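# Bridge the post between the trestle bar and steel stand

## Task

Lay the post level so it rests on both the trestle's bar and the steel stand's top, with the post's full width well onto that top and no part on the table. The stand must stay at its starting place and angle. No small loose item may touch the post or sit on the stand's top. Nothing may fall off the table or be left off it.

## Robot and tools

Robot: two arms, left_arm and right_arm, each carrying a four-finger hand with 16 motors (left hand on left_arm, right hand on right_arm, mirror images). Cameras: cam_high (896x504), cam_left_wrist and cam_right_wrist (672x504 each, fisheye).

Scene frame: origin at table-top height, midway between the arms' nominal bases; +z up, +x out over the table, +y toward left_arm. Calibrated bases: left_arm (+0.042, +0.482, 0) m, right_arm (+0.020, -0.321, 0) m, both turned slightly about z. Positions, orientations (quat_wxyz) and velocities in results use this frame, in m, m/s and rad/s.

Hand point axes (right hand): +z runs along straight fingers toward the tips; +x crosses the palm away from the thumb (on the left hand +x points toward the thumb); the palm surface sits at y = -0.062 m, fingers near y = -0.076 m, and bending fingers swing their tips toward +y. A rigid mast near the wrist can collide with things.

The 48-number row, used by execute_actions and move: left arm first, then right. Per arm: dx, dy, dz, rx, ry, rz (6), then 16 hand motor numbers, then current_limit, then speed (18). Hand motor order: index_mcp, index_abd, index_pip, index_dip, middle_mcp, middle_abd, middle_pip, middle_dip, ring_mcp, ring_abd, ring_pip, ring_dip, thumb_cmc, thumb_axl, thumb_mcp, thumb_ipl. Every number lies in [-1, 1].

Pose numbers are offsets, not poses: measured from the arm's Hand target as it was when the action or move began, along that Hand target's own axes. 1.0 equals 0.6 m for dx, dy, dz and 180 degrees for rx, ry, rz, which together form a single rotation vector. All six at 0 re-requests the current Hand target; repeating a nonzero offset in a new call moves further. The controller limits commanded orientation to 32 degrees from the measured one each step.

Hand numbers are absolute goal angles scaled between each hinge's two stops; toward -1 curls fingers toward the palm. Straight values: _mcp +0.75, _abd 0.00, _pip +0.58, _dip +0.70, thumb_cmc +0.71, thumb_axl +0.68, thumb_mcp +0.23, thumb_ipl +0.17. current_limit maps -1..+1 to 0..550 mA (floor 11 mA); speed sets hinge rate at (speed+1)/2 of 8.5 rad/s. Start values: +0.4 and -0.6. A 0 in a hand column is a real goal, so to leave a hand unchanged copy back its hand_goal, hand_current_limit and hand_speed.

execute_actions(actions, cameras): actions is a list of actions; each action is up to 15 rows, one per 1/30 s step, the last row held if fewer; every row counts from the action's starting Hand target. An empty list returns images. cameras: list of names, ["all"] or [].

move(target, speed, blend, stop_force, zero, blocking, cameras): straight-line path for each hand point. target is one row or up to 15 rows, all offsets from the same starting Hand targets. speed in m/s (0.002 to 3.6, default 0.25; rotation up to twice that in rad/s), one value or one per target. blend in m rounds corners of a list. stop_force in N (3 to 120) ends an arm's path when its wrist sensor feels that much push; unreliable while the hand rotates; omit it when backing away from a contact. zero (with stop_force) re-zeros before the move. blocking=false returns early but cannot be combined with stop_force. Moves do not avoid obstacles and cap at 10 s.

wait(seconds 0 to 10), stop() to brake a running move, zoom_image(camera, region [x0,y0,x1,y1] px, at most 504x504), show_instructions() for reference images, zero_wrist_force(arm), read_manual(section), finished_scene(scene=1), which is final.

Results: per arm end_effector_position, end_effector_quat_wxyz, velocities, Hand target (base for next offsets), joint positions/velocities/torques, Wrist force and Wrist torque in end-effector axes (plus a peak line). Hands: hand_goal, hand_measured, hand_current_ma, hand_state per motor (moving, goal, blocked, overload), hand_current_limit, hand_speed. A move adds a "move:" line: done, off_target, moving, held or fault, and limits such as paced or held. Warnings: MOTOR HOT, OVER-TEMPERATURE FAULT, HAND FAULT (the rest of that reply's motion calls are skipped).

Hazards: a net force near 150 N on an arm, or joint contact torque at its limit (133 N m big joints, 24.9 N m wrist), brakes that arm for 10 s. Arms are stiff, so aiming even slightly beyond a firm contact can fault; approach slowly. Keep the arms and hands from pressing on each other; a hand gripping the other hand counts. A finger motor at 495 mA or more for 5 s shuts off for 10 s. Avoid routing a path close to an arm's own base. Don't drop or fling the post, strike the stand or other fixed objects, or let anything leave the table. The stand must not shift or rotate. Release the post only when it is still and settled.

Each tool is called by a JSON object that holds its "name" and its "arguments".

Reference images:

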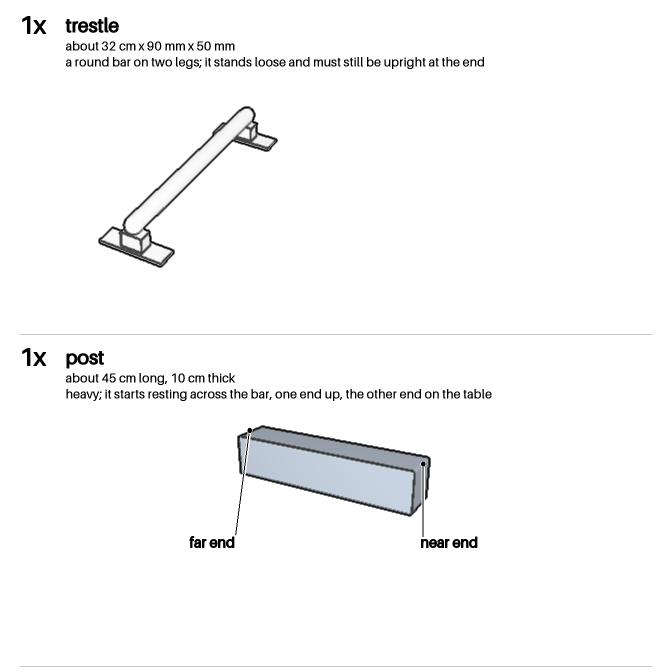

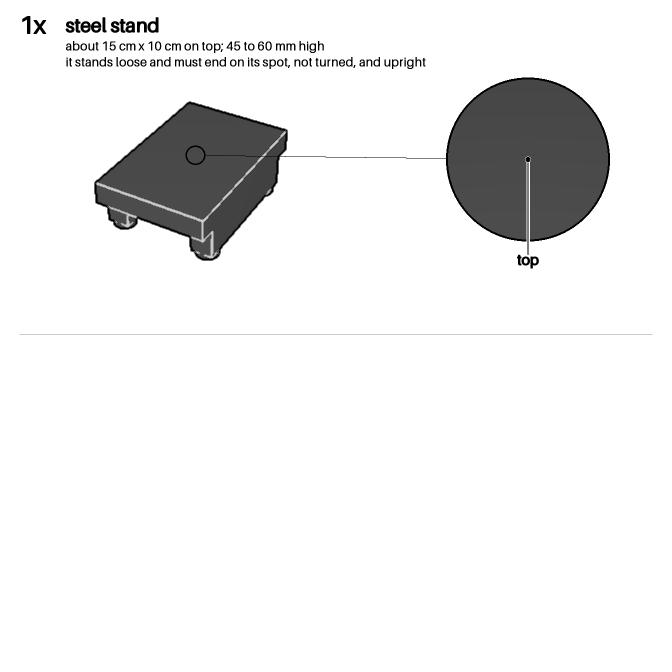

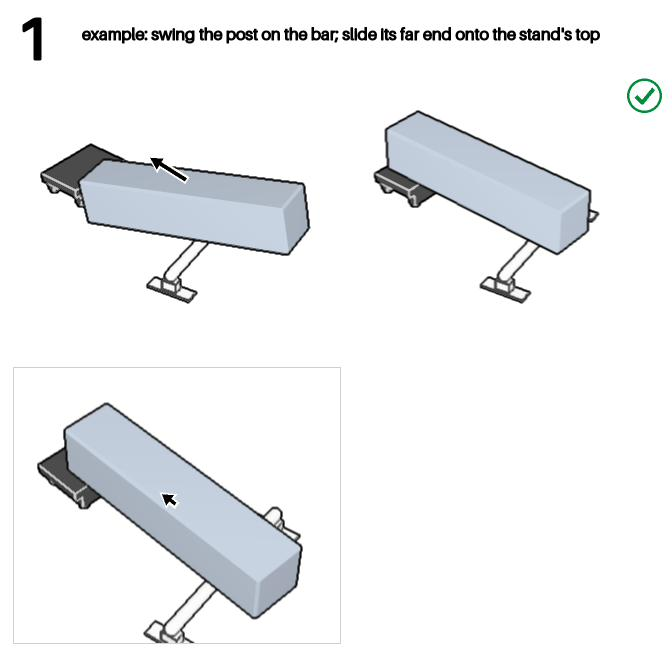

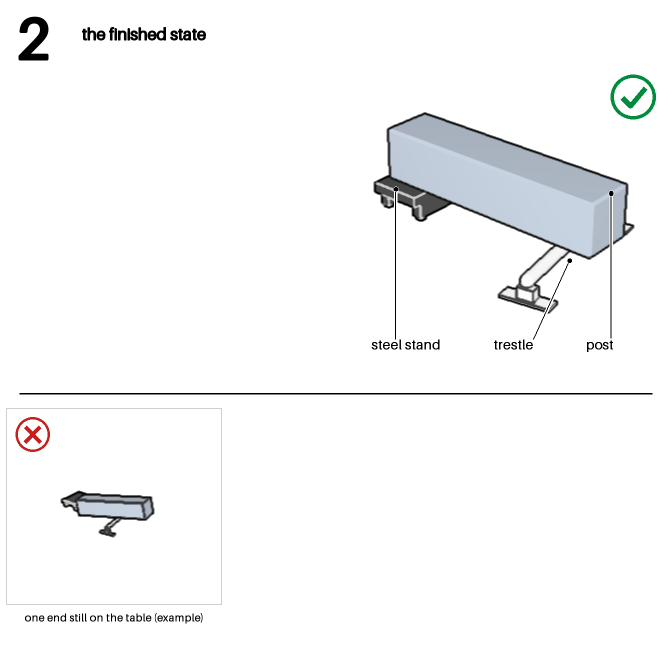

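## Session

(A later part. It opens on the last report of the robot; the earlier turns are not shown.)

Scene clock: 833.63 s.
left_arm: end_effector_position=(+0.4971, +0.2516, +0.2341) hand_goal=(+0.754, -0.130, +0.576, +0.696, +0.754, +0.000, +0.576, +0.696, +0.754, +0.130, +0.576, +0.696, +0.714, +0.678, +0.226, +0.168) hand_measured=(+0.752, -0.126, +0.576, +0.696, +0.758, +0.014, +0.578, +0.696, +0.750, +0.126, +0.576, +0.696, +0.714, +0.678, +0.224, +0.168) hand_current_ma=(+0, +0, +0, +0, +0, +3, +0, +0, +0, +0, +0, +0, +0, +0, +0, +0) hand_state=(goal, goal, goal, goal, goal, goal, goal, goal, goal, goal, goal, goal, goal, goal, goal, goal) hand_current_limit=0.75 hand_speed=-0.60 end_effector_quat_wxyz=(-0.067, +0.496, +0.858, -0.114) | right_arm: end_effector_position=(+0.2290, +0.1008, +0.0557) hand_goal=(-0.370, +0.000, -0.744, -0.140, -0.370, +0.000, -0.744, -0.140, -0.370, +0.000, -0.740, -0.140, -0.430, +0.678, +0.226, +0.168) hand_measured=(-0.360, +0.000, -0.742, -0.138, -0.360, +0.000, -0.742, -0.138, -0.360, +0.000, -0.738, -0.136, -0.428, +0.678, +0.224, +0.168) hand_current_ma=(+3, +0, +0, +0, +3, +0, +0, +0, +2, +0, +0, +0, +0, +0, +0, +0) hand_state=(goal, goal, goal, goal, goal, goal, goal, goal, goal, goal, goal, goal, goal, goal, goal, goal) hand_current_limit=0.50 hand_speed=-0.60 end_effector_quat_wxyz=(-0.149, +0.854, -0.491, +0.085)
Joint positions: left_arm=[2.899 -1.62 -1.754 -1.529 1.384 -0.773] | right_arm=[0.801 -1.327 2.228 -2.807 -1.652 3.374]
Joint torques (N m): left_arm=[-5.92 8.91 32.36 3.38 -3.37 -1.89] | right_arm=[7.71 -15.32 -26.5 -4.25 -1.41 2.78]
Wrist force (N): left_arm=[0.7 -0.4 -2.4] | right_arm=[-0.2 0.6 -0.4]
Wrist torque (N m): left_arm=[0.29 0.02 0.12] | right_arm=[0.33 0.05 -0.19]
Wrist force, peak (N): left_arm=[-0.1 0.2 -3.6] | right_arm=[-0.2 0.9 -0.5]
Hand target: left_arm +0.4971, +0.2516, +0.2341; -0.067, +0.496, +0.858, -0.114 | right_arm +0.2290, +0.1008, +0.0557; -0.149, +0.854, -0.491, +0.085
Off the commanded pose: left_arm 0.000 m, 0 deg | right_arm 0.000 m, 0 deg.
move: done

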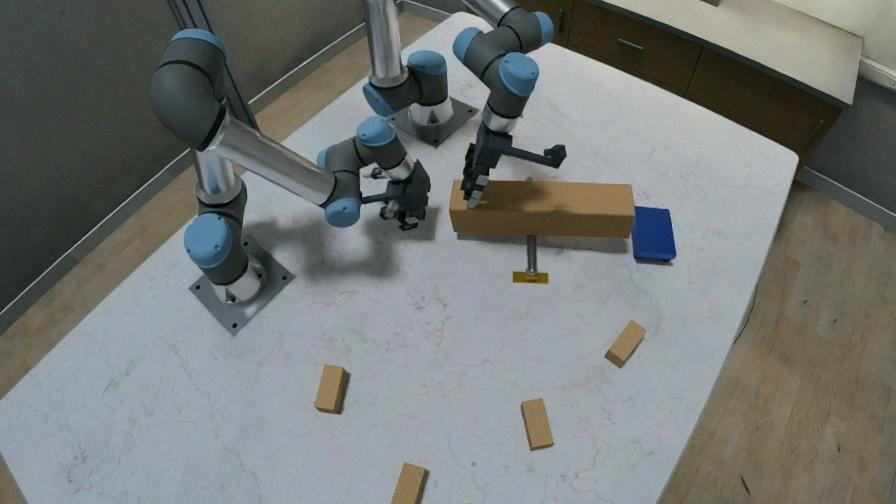

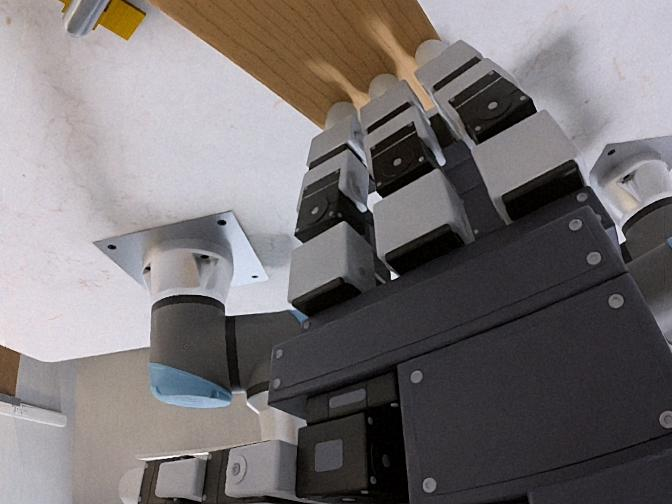

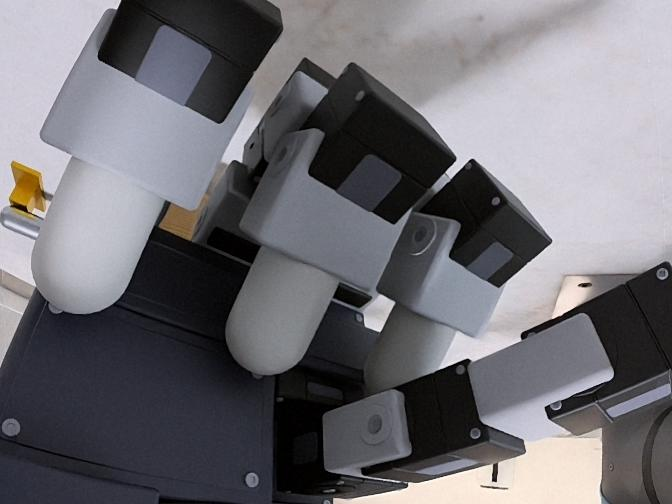

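{"name": "move", "arguments": {"target": [0,0,0,0,0,0,0.754,-0.13,0.576,0.696,0.754,0,0.576,0.696,0.754,0.13,0.576,0.696,0.714,0.678,0.226,0.168,0.75,-0.6,0,-0.1253,0.0456,0,0,0,-0.37,0,-0.745,-0.14,-0.37,0,-0.745,-0.14,-0.37,0,-0.74,-0.14,-0.43,0.678,0.226,0.168,0.5,-0.6], "speed": 0.04, "stop_force": 4, "cameras": ["cam_high"]}}

{"name": "zoom_image", "arguments": {"camera": "cam_high", "region": [380, 120, 700, 300]}}

Scene clock: 887.00 s.
left_arm: end_effector_position=(+0.4971, +0.2516, +0.2341) hand_goal=(+0.754, -0.130, +0.576, +0.696, +0.754, +0.000, +0.576, +0.696, +0.754, +0.130, +0.576, +0.696, +0.714, +0.678, +0.226, +0.168) hand_measured=(+0.752, -0.128, +0.576, +0.696, +0.748, +0.014, +0.574, +0.694, +0.750, +0.126, +0.576, +0.696, +0.714, +0.678, +0.224, +0.168) hand_current_ma=(+0, +0, +0, +0, -1, +3, +0, +0, +0, +0, +0, +0, +0, +0, +0, +0) hand_state=(goal, goal, goal, goal, goal, goal, goal, goal, goal, goal, goal, goal, goal, goal, goal, goal) hand_current_limit=0.75 hand_speed=-0.60 end_effector_quat_wxyz=(-0.067, +0.496, +0.858, -0.114) | right_arm: end_effector_position=(+0.2827, +0.1320, +0.0555) hand_goal=(-0.370, +0.000, -0.744, -0.140, -0.370, +0.000, -0.744, -0.140, -0.370, +0.000, -0.740, -0.140, -0.430, +0.678, +0.226, +0.168) hand_measured=(-0.360, +0.000, -0.742, -0.138, -0.360, +0.000, -0.742, -0.138, -0.360, +0.000, -0.738, -0.136, -0.428, +0.678, +0.224, +0.168) hand_current_ma=(+3, +0, +0, +0, +3, +0, +0, +0, +2, +0, +0, +0, +0, +0, +0, +0) hand_state=(goal, goal, goal, goal, goal, goal, goal, goal, goal, goal, goal, goal, goal, goal, goal, goal) hand_current_limit=0.50 hand_speed=-0.60 end_effector_quat_wxyz=(-0.149, +0.854, -0.491, +0.085)
Joint positions: left_arm=[2.899 -1.62 -1.754 -1.529 1.384 -0.773] | right_arm=[0.77 -1.224 2.076 -2.76 -1.642 3.345]
Joint torques (N m): left_arm=[-6.19 10.57 13.28 0.53 -3.21 -1.96] | right_arm=[7.62 -38.49 -6.43 -4.14 -1.29 3.1]
Wrist force (N): left_arm=[0.6 0.5 -2.0] | right_arm=[-0.4 0.4 -0.5]
Wrist torque (N m): left_arm=[0.24 -0.05 0.11] | right_arm=[0.32 0.08 -0.18]
Wrist force, peak (N): left_arm=[0.6 0.5 -6.7] | right_arm=[1.4 10.3 -5.9]
Hand target: left_arm +0.4971, +0.2516, +0.2341; -0.067, +0.496, +0.858, -0.114 | right_arm +0.2827, +0.1320, +0.0555; -0.149, +0.854, -0.491, +0.085 (not the last commanded pose)
Off the commanded pose: left_arm 0.000 m, 0 deg | right_arm 0.018 m, 0 deg.
move: contact (right_arm)
Images, in order (width x height): cam_high 896x504.

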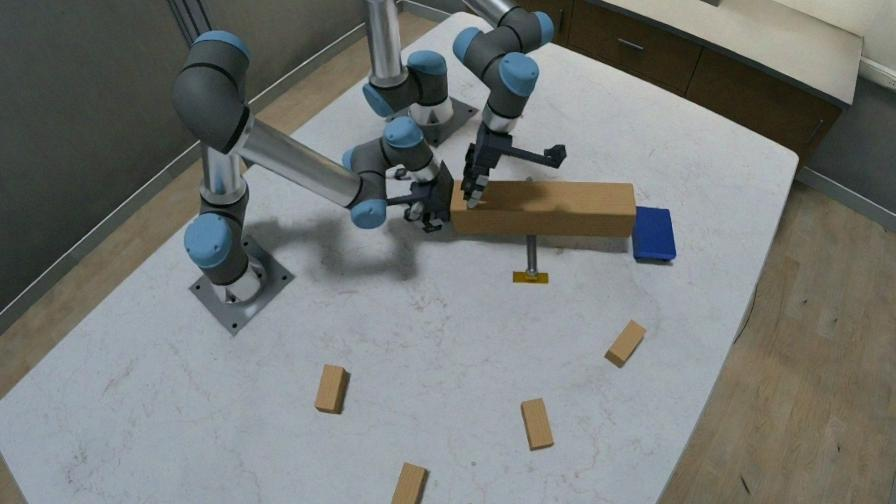

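Scaled by 1.575 from the camera's 896x504 image, which has a finer 1280x720 frame.

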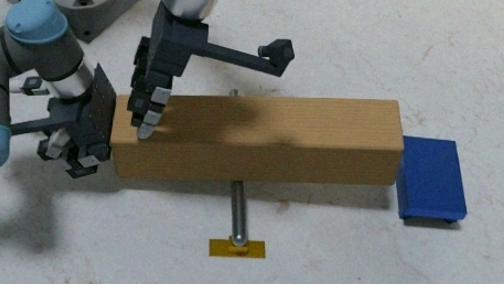

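{"name": "move", "arguments": {"target": [0,0.047,-0.0178,0,0,0,0.754,-0.13,0.576,0.696,0.754,0,0.576,0.696,0.754,0.13,0.576,0.696,0.714,0.678,0.226,0.168,0.75,-0.6,0,-0.047,0.0171,0,0,0,-0.37,0,-0.745,-0.14,-0.37,0,-0.745,-0.14,-0.37,0,-0.74,-0.14,-0.43,0.678,0.226,0.168,0.5,-0.6], "speed": 0.04, "stop_force": 30, "cameras": ["cam_high","cam_left_wrist"]}}

{"name": "zoom_image", "arguments": {"camera": "cam_high", "region": [380, 120, 700, 300]}}

{"name": "zoom_image", "arguments": {"camera": "cam_high", "region": [580, 170, 700, 280]}}

Scene clock: 917.77 s.
left_arm: end_effector_position=(+0.5231, +0.2665, +0.2370) hand_goal=(+0.754, -0.130, +0.576, +0.696, +0.754, +0.000, +0.576, +0.696, +0.754, +0.130, +0.576, +0.696, +0.714, +0.678, +0.226, +0.168) hand_measured=(+0.754, -0.128, +0.576, +0.696, +0.756, +0.012, +0.578, +0.694, +0.750, +0.128, +0.576, +0.696, +0.714, +0.678, +0.224, +0.168) hand_current_ma=(+0, +0, +0, +0, +0, +2, +0, +0, +0, +0, +0, +0, +0, +0, +0, +0) hand_state=(goal, goal, goal, goal, goal, goal, goal, goal, goal, goal, goal, goal, goal, goal, goal, goal) hand_current_limit=0.75 hand_speed=-0.60 end_effector_quat_wxyz=(-0.067, +0.496, +0.858, -0.114) | right_arm: end_effector_position=(+0.3087, +0.1471, +0.0554) hand_goal=(-0.370, +0.000, -0.744, -0.140, -0.370, +0.000, -0.744, -0.140, -0.370, +0.000, -0.740, -0.140, -0.430, +0.678, +0.226, +0.168) hand_measured=(-0.360, +0.000, -0.742, -0.138, -0.360, +0.000, -0.742, -0.138, -0.360, +0.000, -0.738, -0.136, -0.428, +0.678, +0.224, +0.168) hand_current_ma=(+3, +0, +0, +0, +3, +0, +0, +0, +2, +0, +0, +0, +0, +0, +0, +0) hand_state=(goal, goal, goal, goal, goal, goal, goal, goal, goal, goal, goal, goal, goal, goal, goal, goal) hand_current_limit=0.50 hand_speed=-0.60 end_effector_quat_wxyz=(-0.149, +0.854, -0.491, +0.085)
Joint positions: left_arm=[2.94 -1.656 -1.706 -1.548 1.392 -0.732] | right_arm=[0.758 -1.175 1.998 -2.733 -1.637 3.334]
Joint torques (N m): left_arm=[9.32 9.17 30.35 0.22 2.95 2.19] | right_arm=[-9.3 -19.78 -32.56 -1.46 1.42 -2.49]
Wrist force (N): left_arm=[1.0 -0.4 -7.3] | right_arm=[0.6 9.6 -7.1]
Wrist torque (N m): left_arm=[0.66 -0.13 0.06] | right_arm=[1.36 0.18 0.24]
Wrist force, peak (N): left_arm=[0.9 -0.7 -7.7] | right_arm=[0.7 9.9 -7.2]
Hand target: left_arm +0.5231, +0.2665, +0.2370; -0.067, +0.496, +0.858, -0.114 | right_arm +0.3087, +0.1471, +0.0554; -0.149, +0.854, -0.491, +0.085
Off the commanded pose: left_arm 0.000 m, 0 deg | right_arm 0.000 m, 0 deg.
move: done
Images, in order (width x height): cam_high 896x504, cam_left_wrist 672x504.

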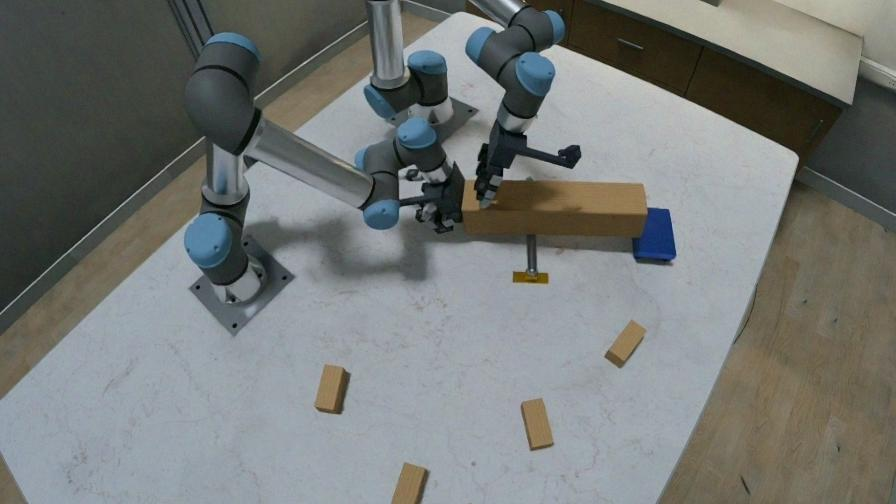

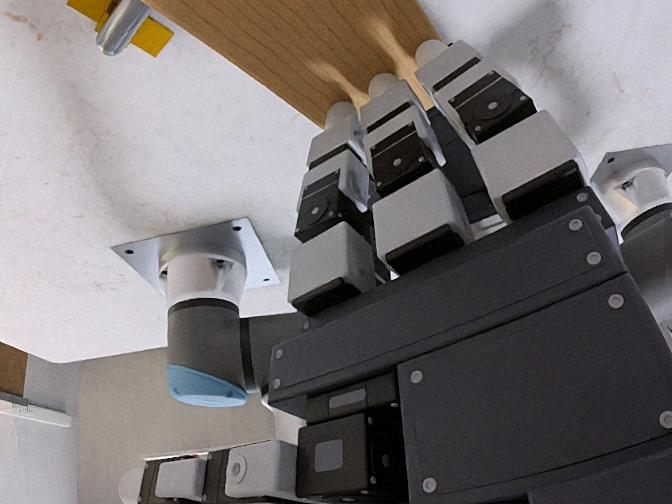

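Scaled by 1.575 from the camera's 896x504 image, which has a finer 1280x720 frame.

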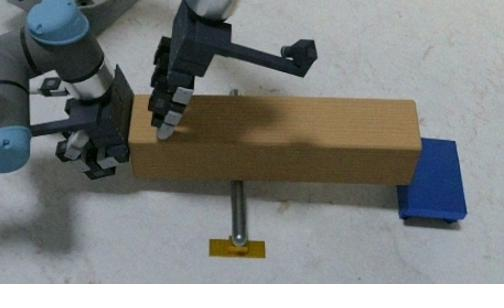

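Scaled by 4.200 from the camera's 896x504 image, which has a finer 1280x720 frame.

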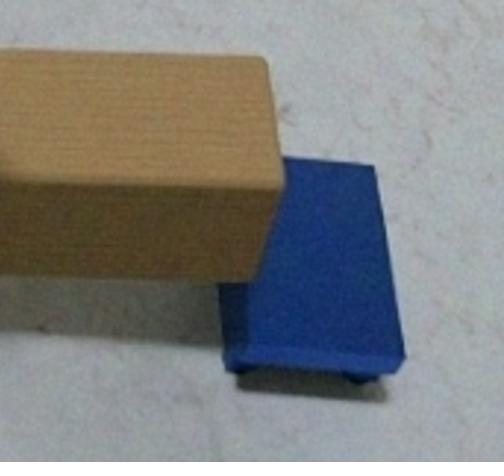

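{"name": "move", "arguments": {"target": [0,0.0392,-0.0148,0,0,0,0.754,-0.13,0.576,0.696,0.754,0,0.576,0.696,0.754,0.13,0.576,0.696,0.714,0.678,0.226,0.168,0.75,-0.6,0,-0.0392,0.01425,0,0,0,-0.37,0,-0.745,-0.14,-0.37,0,-0.745,-0.14,-0.37,0,-0.74,-0.14,-0.43,0.678,0.226,0.168,0.5,-0.6], "speed": 0.04, "stop_force": 20, "cameras": ["cam_high","cam_left_wrist"]}}

{"name": "zoom_image", "arguments": {"camera": "cam_high", "region": [380, 120, 700, 300]}}

{"name": "zoom_image", "arguments": {"camera": "cam_high", "region": [580, 170, 700, 280]}}

Scene clock: 951.57 s.
left_arm: end_effector_position=(+0.5448, +0.2790, +0.2394) hand_goal=(+0.754, -0.130, +0.576, +0.696, +0.754, +0.000, +0.576, +0.696, +0.754, +0.130, +0.576, +0.696, +0.714, +0.678, +0.226, +0.168) hand_measured=(+0.752, -0.128, +0.576, +0.696, +0.756, +0.012, +0.578, +0.694, +0.750, +0.128, +0.576, +0.696, +0.714, +0.678, +0.224, +0.168) hand_current_ma=(+0, +0, +0, +0, +0, +2, +0, +0, +0, +0, +0, +0, +0, +0, +0, +0) hand_state=(goal, goal, goal, goal, goal, goal, goal, goal, goal, goal, goal, goal, goal, goal, goal, goal) hand_current_limit=0.75 hand_speed=-0.60 end_effector_quat_wxyz=(-0.067, +0.496, +0.858, -0.114) | right_arm: end_effector_position=(+0.3303, +0.1596, +0.0553) hand_goal=(-0.370, +0.000, -0.744, -0.140, -0.370, +0.000, -0.744, -0.140, -0.370, +0.000, -0.740, -0.140, -0.430, +0.678, +0.226, +0.168) hand_measured=(-0.360, +0.000, -0.742, -0.138, -0.360, +0.000, -0.742, -0.138, -0.360, +0.000, -0.738, -0.136, -0.428, +0.678, +0.224, +0.168) hand_current_ma=(+3, +0, +0, +0, +3, +0, +0, +0, +2, +0, +0, +0, +0, +0, +0, +0) hand_state=(goal, goal, goal, goal, goal, goal, goal, goal, goal, goal, goal, goal, goal, goal, goal, goal) hand_current_limit=0.50 hand_speed=-0.60 end_effector_quat_wxyz=(-0.149, +0.854, -0.491, +0.085)
Joint positions: left_arm=[2.972 -1.687 -1.663 -1.565 1.399 -0.7] | right_arm=[0.749 -1.134 1.931 -2.708 -1.634 3.325]
Joint torques (N m): left_arm=[8.62 10.37 31.42 0.32 2.8 1.9] | right_arm=[-9.32 -21.96 -32.82 -1.2 1.43 -2.44]
Wrist force (N): left_arm=[1.1 -0.2 -7.3] | right_arm=[0.3 8.4 -6.2]
Wrist torque (N m): left_arm=[0.57 -0.10 0.05] | right_arm=[1.22 0.13 0.11]
Wrist force, peak (N): left_arm=[0.5 -0.6 -7.6] | right_arm=[0.5 9.8 -7.6]
Hand target: left_arm +0.5448, +0.2790, +0.2394; -0.067, +0.496, +0.858, -0.114 | right_arm +0.3303, +0.1596, +0.0553; -0.149, +0.854, -0.491, +0.085
Off the commanded pose: left_arm 0.000 m, 0 deg | right_arm 0.000 m, 0 deg.
move: done
Images, in order (width x height): cam_high 896x504, cam_left_wrist 672x504.

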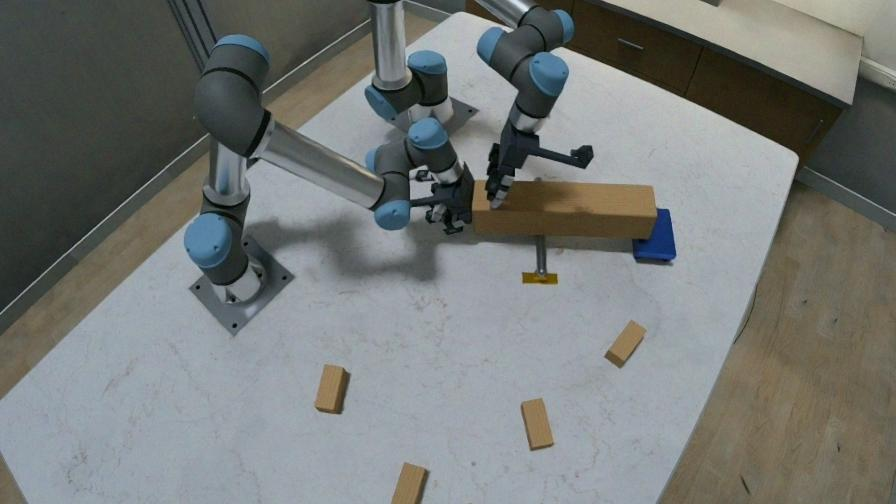

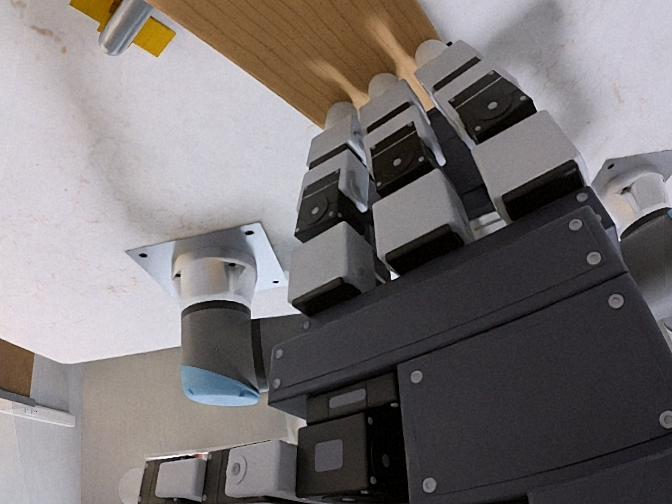

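Scaled by 1.575 from the camera's 896x504 image, which has a finer 1280x720 frame.

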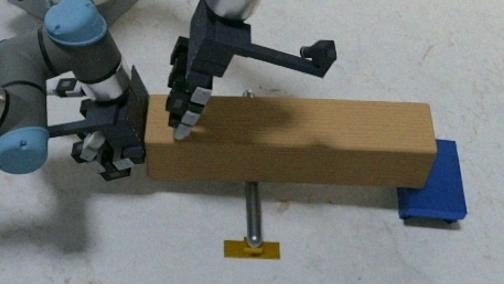

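Scaled by 4.200 from the camera's 896x504 image, which has a finer 1280x720 frame.

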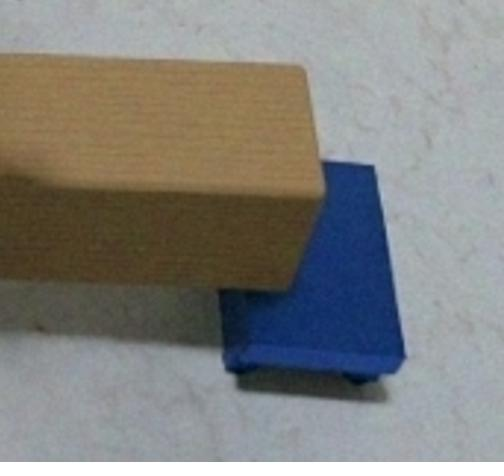

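{"name": "move", "arguments": {"target": [0,0.0644,-0.01725,0,0,0,0.754,-0.13,0.576,0.696,0.754,0,0.576,0.696,0.754,0.13,0.576,0.696,0.714,0.678,0.226,0.168,0.75,-0.6,0,-0.0626,0.0228,0,0,0,-0.37,0,-0.745,-0.14,-0.37,0,-0.745,-0.14,-0.37,0,-0.74,-0.14,-0.43,0.678,0.226,0.168,0.5,-0.6], "speed": 0.04, "stop_force": 20, "cameras": ["cam_high","cam_left_wrist"]}}

{"name": "zoom_image", "arguments": {"camera": "cam_high", "region": [380, 120, 700, 300]}}

{"name": "zoom_image", "arguments": {"camera": "cam_high", "region": [580, 170, 700, 280]}}

Scene clock: 986.10 s.
left_arm: end_effector_position=(+0.5795, +0.2990, +0.2393) hand_goal=(+0.754, -0.130, +0.576, +0.696, +0.754, +0.000, +0.576, +0.696, +0.754, +0.130, +0.576, +0.696, +0.714, +0.678, +0.226, +0.168) hand_measured=(+0.752, -0.126, +0.576, +0.696, +0.756, +0.012, +0.578, +0.694, +0.750, +0.128, +0.576, +0.696, +0.714, +0.678, +0.224, +0.168) hand_current_ma=(+0, +0, +0, +0, +0, +2, +0, +0, +0, +0, +0, +0, +0, +0, +0, +0) hand_state=(goal, goal, goal, goal, goal, goal, goal, goal, goal, goal, goal, goal, goal, goal, goal, goal) hand_current_limit=0.75 hand_speed=-0.60 end_effector_quat_wxyz=(-0.067, +0.496, +0.858, -0.114) | right_arm: end_effector_position=(+0.3648, +0.1797, +0.0551) hand_goal=(-0.370, +0.000, -0.744, -0.140, -0.370, +0.000, -0.744, -0.140, -0.370, +0.000, -0.740, -0.140, -0.430, +0.678, +0.226, +0.168) hand_measured=(-0.360, +0.000, -0.742, -0.138, -0.360, +0.000, -0.742, -0.138, -0.360, +0.000, -0.738, -0.136, -0.428, +0.678, +0.224, +0.168) hand_current_ma=(+3, +0, +0, +0, +3, +0, +0, +0, +2, +0, +0, +0, +0, +0, +0, +0) hand_state=(goal, goal, goal, goal, goal, goal, goal, goal, goal, goal, goal, goal, goal, goal, goal, goal) hand_current_limit=0.50 hand_speed=-0.60 end_effector_quat_wxyz=(-0.149, +0.854, -0.491, +0.085)
Joint positions: left_arm=[3.019 -1.744 -1.596 -1.583 1.408 -0.653] | right_arm=[0.736 -1.067 1.82 -2.664 -1.63 3.312]
Joint torques (N m): left_arm=[8.49 12.47 30.88 0.51 2.77 1.94] | right_arm=[-8.77 -26.12 -31.9 -1.34 1.67 -2.49]
Wrist force (N): left_arm=[1.4 -0.1 -6.6] | right_arm=[0.8 8.5 -5.4]
Wrist torque (N m): left_arm=[0.61 -0.03 0.09] | right_arm=[1.23 0.13 0.20]
Wrist force, peak (N): left_arm=[1.0 -0.8 -8.0] | right_arm=[0.4 9.8 -6.6]
Hand target: left_arm +0.5795, +0.2990, +0.2393; -0.067, +0.496, +0.858, -0.114 | right_arm +0.3648, +0.1797, +0.0551; -0.149, +0.854, -0.491, +0.085
Off the commanded pose: left_arm 0.000 m, 0 deg | right_arm 0.000 m, 0 deg.
move: done
Images, in order (width x height): cam_high 896x504, cam_left_wrist 672x504.

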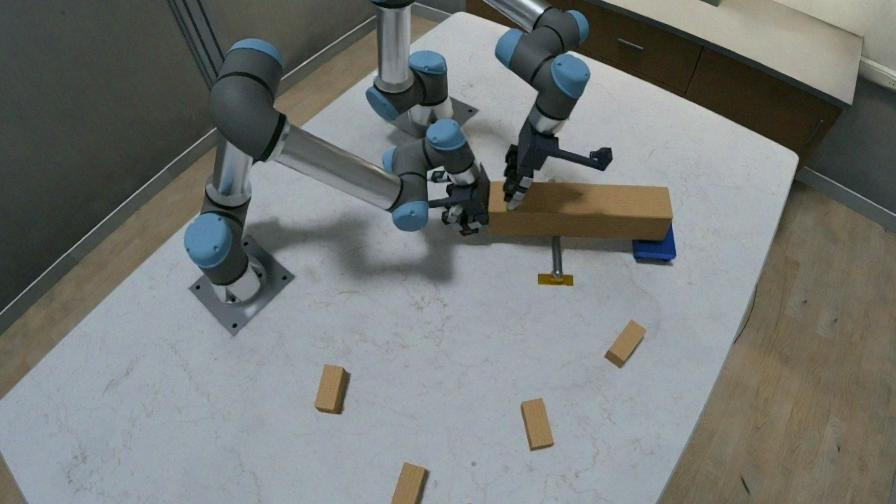

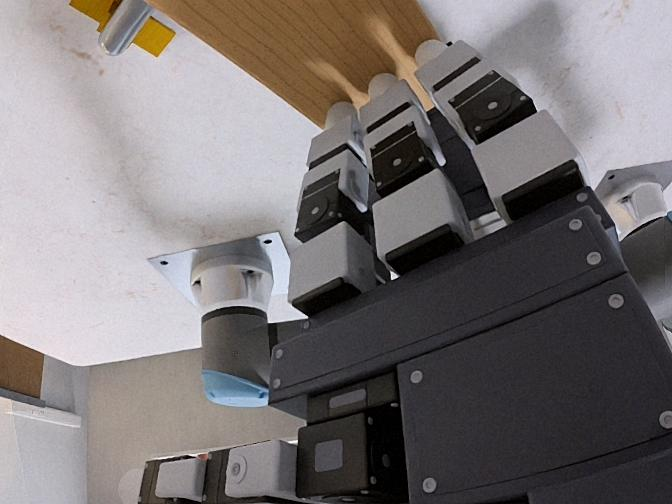

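Scaled by 1.575 from the camera's 896x504 image, which has a finer 1280x720 frame.

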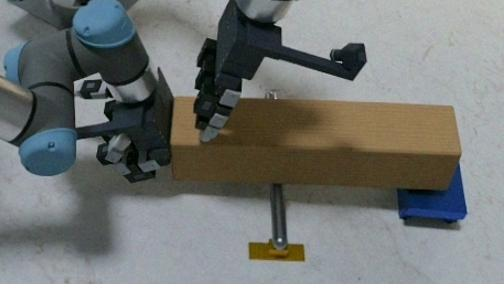

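Scaled by 4.200 from the camera's 896x504 image, which has a finer 1280x720 frame.

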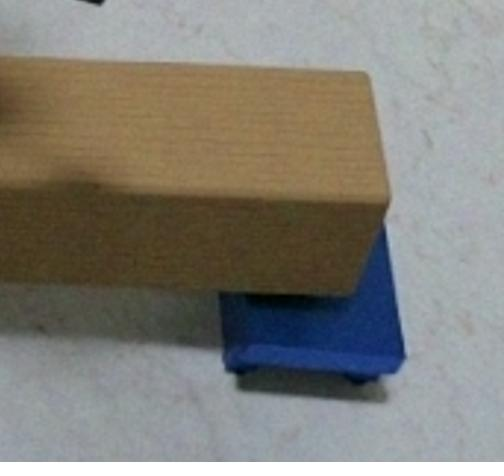

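{"name": "move", "arguments": {"target": [[0.0083,0,0,0,0,0,0.754,-0.13,0.576,0.696,0.754,0,0.576,0.696,0.754,0.13,0.576,0.696,0.714,0.678,0.226,0.168,0.75,-0.6,0,0.0626,-0.0228,0,0,0,-0.37,0,-0.745,-0.14,-0.37,0,-0.745,-0.14,-0.37,0,-0.74,-0.14,-0.43,0.678,0.226,0.168,0.5,-0.6],[0.0083,0.0066,-0.0397,0,0,0,0.754,-0.13,0.576,0.696,0.754,0,0.576,0.696,0.754,0.13,0.576,0.696,0.714,0.678,0.226,0.168,0.75,-0.6,0,0.0626,-0.0228,0,0,0,-0.37,0,-0.745,-0.14,-0.37,0,-0.745,-0.14,-0.37,0,-0.74,-0.14,-0.43,0.678,0.226,0.168,0.5,-0.6]], "speed": [0.04,0.015], "cameras": ["cam_high","cam_left_wrist"]}}

{"name": "zoom_image", "arguments": {"camera": "cam_high", "region": [380, 120, 700, 300]}}

{"name": "zoom_image", "arguments": {"camera": "cam_high", "region": [580, 170, 700, 280]}}

Scene clock: 1023.87 s.
left_arm: end_effector_position=(+0.5857, +0.3083, +0.2611) hand_goal=(+0.754, -0.130, +0.576, +0.696, +0.754, +0.000, +0.576, +0.696, +0.754, +0.130, +0.576, +0.696, +0.714, +0.678, +0.226, +0.168) hand_measured=(+0.748, -0.132, +0.574, +0.696, +0.752, -0.004, +0.576, +0.694, +0.752, +0.126, +0.576, +0.696, +0.714, +0.678, +0.224, +0.168) hand_current_ma=(-1, +0, +0, +0, +0, +0, +0, +0, +0, +0, +0, +0, +0, +0, +0, +0) hand_state=(goal, goal, goal, goal, goal, goal, goal, goal, goal, goal, goal, goal, goal, goal, goal, goal) hand_current_limit=0.75 hand_speed=-0.60 end_effector_quat_wxyz=(-0.067, +0.496, +0.858, -0.114) | right_arm: end_effector_position=(+0.3303, +0.1596, +0.0553) hand_goal=(-0.370, +0.000, -0.744, -0.140, -0.370, +0.000, -0.744, -0.140, -0.370, +0.000, -0.740, -0.140, -0.430, +0.678, +0.226, +0.168) hand_measured=(-0.360, +0.000, -0.742, -0.138, -0.360, +0.000, -0.742, -0.138, -0.360, +0.000, -0.738, -0.136, -0.428, +0.678, +0.224, +0.168) hand_current_ma=(+3, +0, +0, +0, +3, +0, +0, +0, +2, +0, +0, +0, +0, +0, +0, +0) hand_state=(goal, goal, goal, goal, goal, goal, goal, goal, goal, goal, goal, goal, goal, goal, goal, goal) hand_current_limit=0.50 hand_speed=-0.60 end_effector_quat_wxyz=(-0.149, +0.854, -0.491, +0.085)
Joint positions: left_arm=[3.037 -1.741 -1.542 -1.643 1.412 -0.635] | right_arm=[0.749 -1.134 1.931 -2.708 -1.634 3.325]
Joint torques (N m): left_arm=[9.78 16.52 35.84 0.43 2.89 1.95] | right_arm=[6.53 -43.29 -9.1 -4.04 -1.44 2.9]
Wrist force (N): left_arm=[0.0 0.4 0.0] | right_arm=[-0.1 0.7 -0.6]
Wrist torque (N m): left_arm=[0.06 0.01 -0.01] | right_arm=[0.38 0.05 -0.19]
Wrist force, peak (N): left_arm=[1.2 -0.5 -7.4] | right_arm=[0.8 8.5 -6.2]
Hand target: left_arm +0.5857, +0.3083, +0.2612; -0.067, +0.496, +0.858, -0.114 | right_arm +0.3303, +0.1596, +0.0553; -0.149, +0.854, -0.491, +0.085
Off the commanded pose: left_arm 0.000 m, 0 deg | right_arm 0.000 m, 0 deg.
move: done
Images, in order (width x height): cam_high 896x504, cam_left_wrist 672x504.

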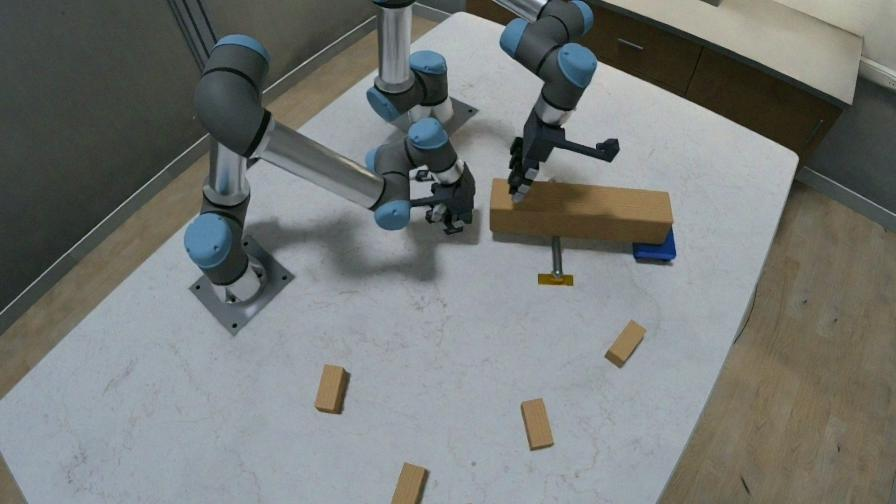

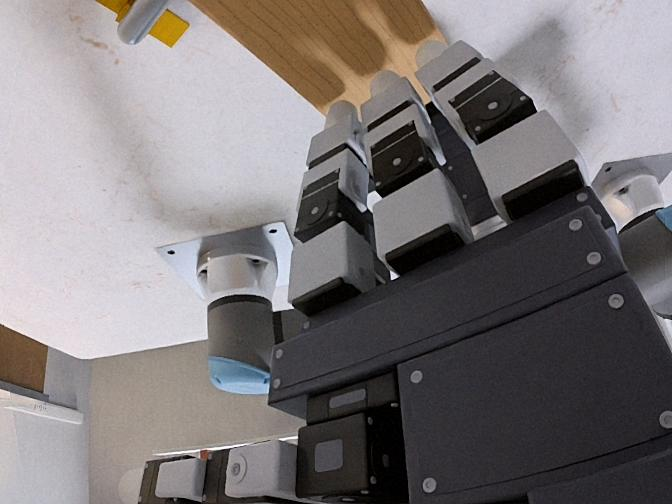

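Scaled by 1.575 from the camera's 896x504 image, which has a finer 1280x720 frame.

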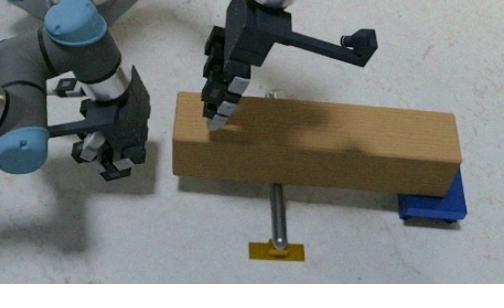

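Scaled by 4.200 from the camera's 896x504 image, which has a finer 1280x720 frame.

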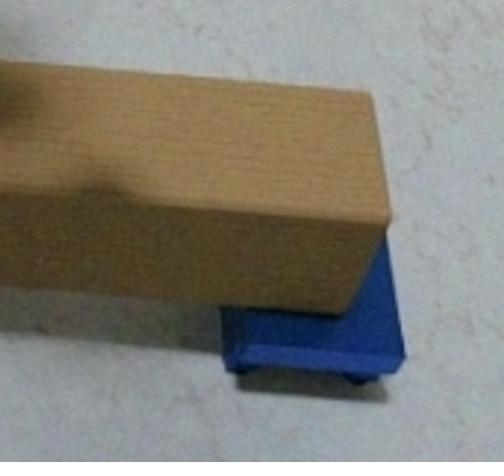

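{"name": "move", "arguments": {"target": [[0,-0.0431,-0.161,0,0,0,0.754,-0.13,0.576,0.696,0.754,0,0.576,0.696,0.754,0.13,0.576,0.696,0.714,0.678,0.226,0.168,0.5,-0.6,0,0.0783,-0.0285,0,0,0,-0.37,0,-0.745,-0.14,-0.37,0,-0.745,-0.14,-0.37,0,-0.74,-0.14,-0.43,0.678,0.226,0.168,0.4,-0.6],[0.3,-0.1431,-0.181,0,0,0,0.754,-0.13,0.576,0.696,0.754,0,0.576,0.696,0.754,0.13,0.576,0.696,0.714,0.678,0.226,0.168,0.5,-0.6,0,0.1583,-0.0885,0,0,0,-0.37,0,-0.745,-0.14,-0.37,0,-0.745,-0.14,-0.37,0,-0.74,-0.14,-0.43,0.678,0.226,0.168,0.4,-0.6]], "speed": [0.08,0.2], "cameras": ["cam_high","cam_left_wrist"]}}

{"name": "zoom_image", "arguments": {"camera": "cam_high", "region": [440, 120, 700, 300]}}

{"name": "zoom_image", "arguments": {"camera": "cam_high", "region": [580, 170, 700, 280]}}

Scene clock: 1056.50 s.
left_arm: end_effector_position=(+0.4490, +0.4369, +0.3888) hand_goal=(+0.754, -0.130, +0.576, +0.696, +0.754, +0.000, +0.576, +0.696, +0.754, +0.130, +0.576, +0.696, +0.714, +0.678, +0.226, +0.168) hand_measured=(+0.748, -0.132, +0.574, +0.696, +0.752, -0.002, +0.576, +0.694, +0.752, +0.126, +0.576, +0.696, +0.714, +0.678, +0.224, +0.168) hand_current_ma=(-1, +0, +0, +0, +0, +0, +0, +0, +0, +0, +0, +0, +0, +0, +0, +0) hand_state=(goal, goal, goal, goal, goal, goal, goal, goal, goal, goal, goal, goal, goal, goal, goal, goal) hand_current_limit=0.50 hand_speed=-0.60 end_effector_quat_wxyz=(-0.067, +0.496, +0.858, -0.114) | right_arm: end_effector_position=(+0.2375, +0.1057, +0.0732) hand_goal=(-0.370, +0.000, -0.744, -0.140, -0.370, +0.000, -0.744, -0.140, -0.370, +0.000, -0.740, -0.140, -0.430, +0.678, +0.226, +0.168) hand_measured=(-0.360, +0.000, -0.742, -0.138, -0.360, +0.000, -0.742, -0.138, -0.360, +0.000, -0.738, -0.136, -0.428, +0.678, +0.224, +0.168) hand_current_ma=(+3, +0, +0, +0, +3, +0, +0, +0, +2, +0, +0, +0, +0, +0, +0, +0) hand_state=(goal, goal, goal, goal, goal, goal, goal, goal, goal, goal, goal, goal, goal, goal, goal, goal) hand_current_limit=0.40 hand_speed=-0.60 end_effector_quat_wxyz=(-0.149, +0.854, -0.491, +0.085)
Joint positions: left_arm=[3.314 -1.341 -1.593 -2.026 1.476 -0.364] | right_arm=[0.795 -1.35 2.19 -2.747 -1.65 3.369]
Joint torques (N m): left_arm=[10.9 27.66 12.44 0.46 3.18 2.05] | right_arm=[6.26 -34.37 -7.06 -0.42 -1.65 2.9]
Wrist force (N): left_arm=[0.3 0.2 0.3] | right_arm=[0.0 0.6 -0.4]
Wrist torque (N m): left_arm=[0.00 -0.02 0.04] | right_arm=[0.34 0.03 -0.19]
Wrist force, peak (N): left_arm=[-0.5 1.1 0.2] | right_arm=[-0.1 1.1 -0.6]
Hand target: left_arm +0.4489, +0.4370, +0.3888; -0.067, +0.496, +0.858, -0.114 | right_arm +0.2375, +0.1057, +0.0732; -0.149, +0.854, -0.491, +0.085
Off the commanded pose: left_arm 0.000 m, 0 deg | right_arm 0.000 m, 0 deg.
move: done
Images, in order (width x height): cam_high 896x504, cam_left_wrist 672x504.

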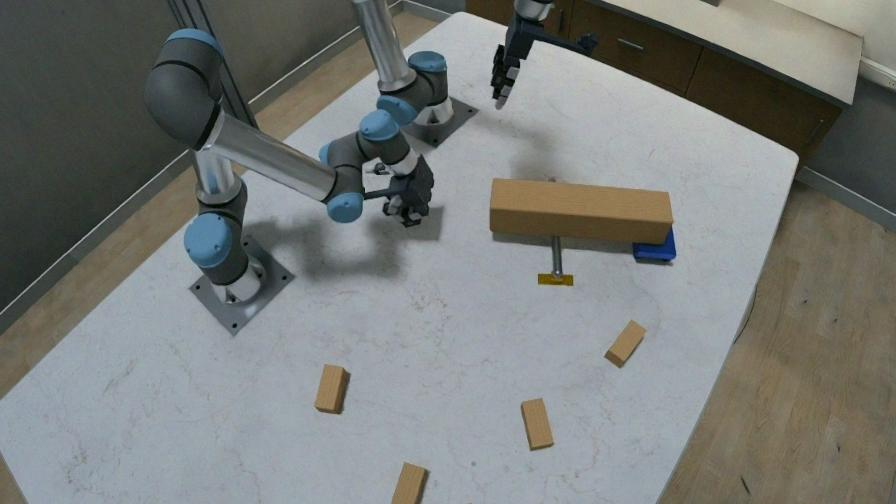

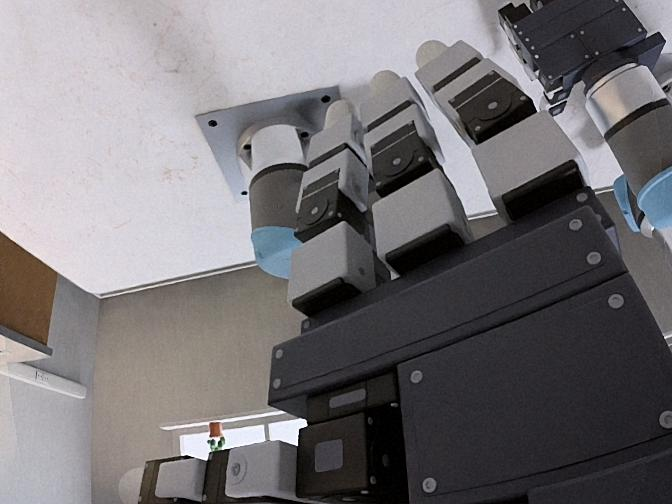

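Scaled by 1.938 from the camera's 896x504 image, which has a finer 1280x720 frame.

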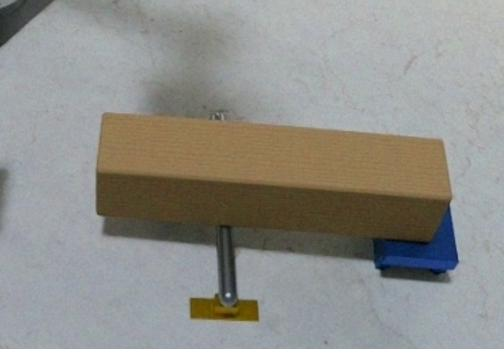

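Scaled by 4.200 from the camera's 896x504 image, which has a finer 1280x720 frame.

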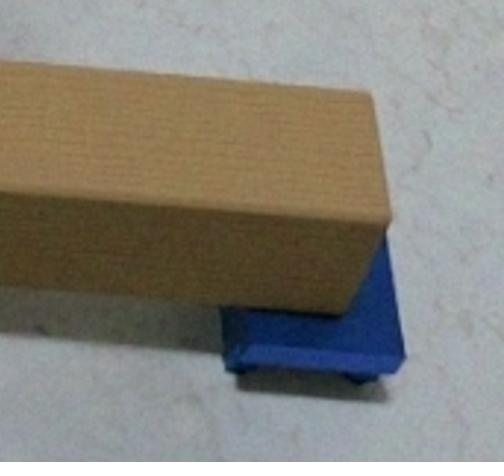

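{"name": "finished_scene", "arguments": {}}

The scene is finished: the task was done.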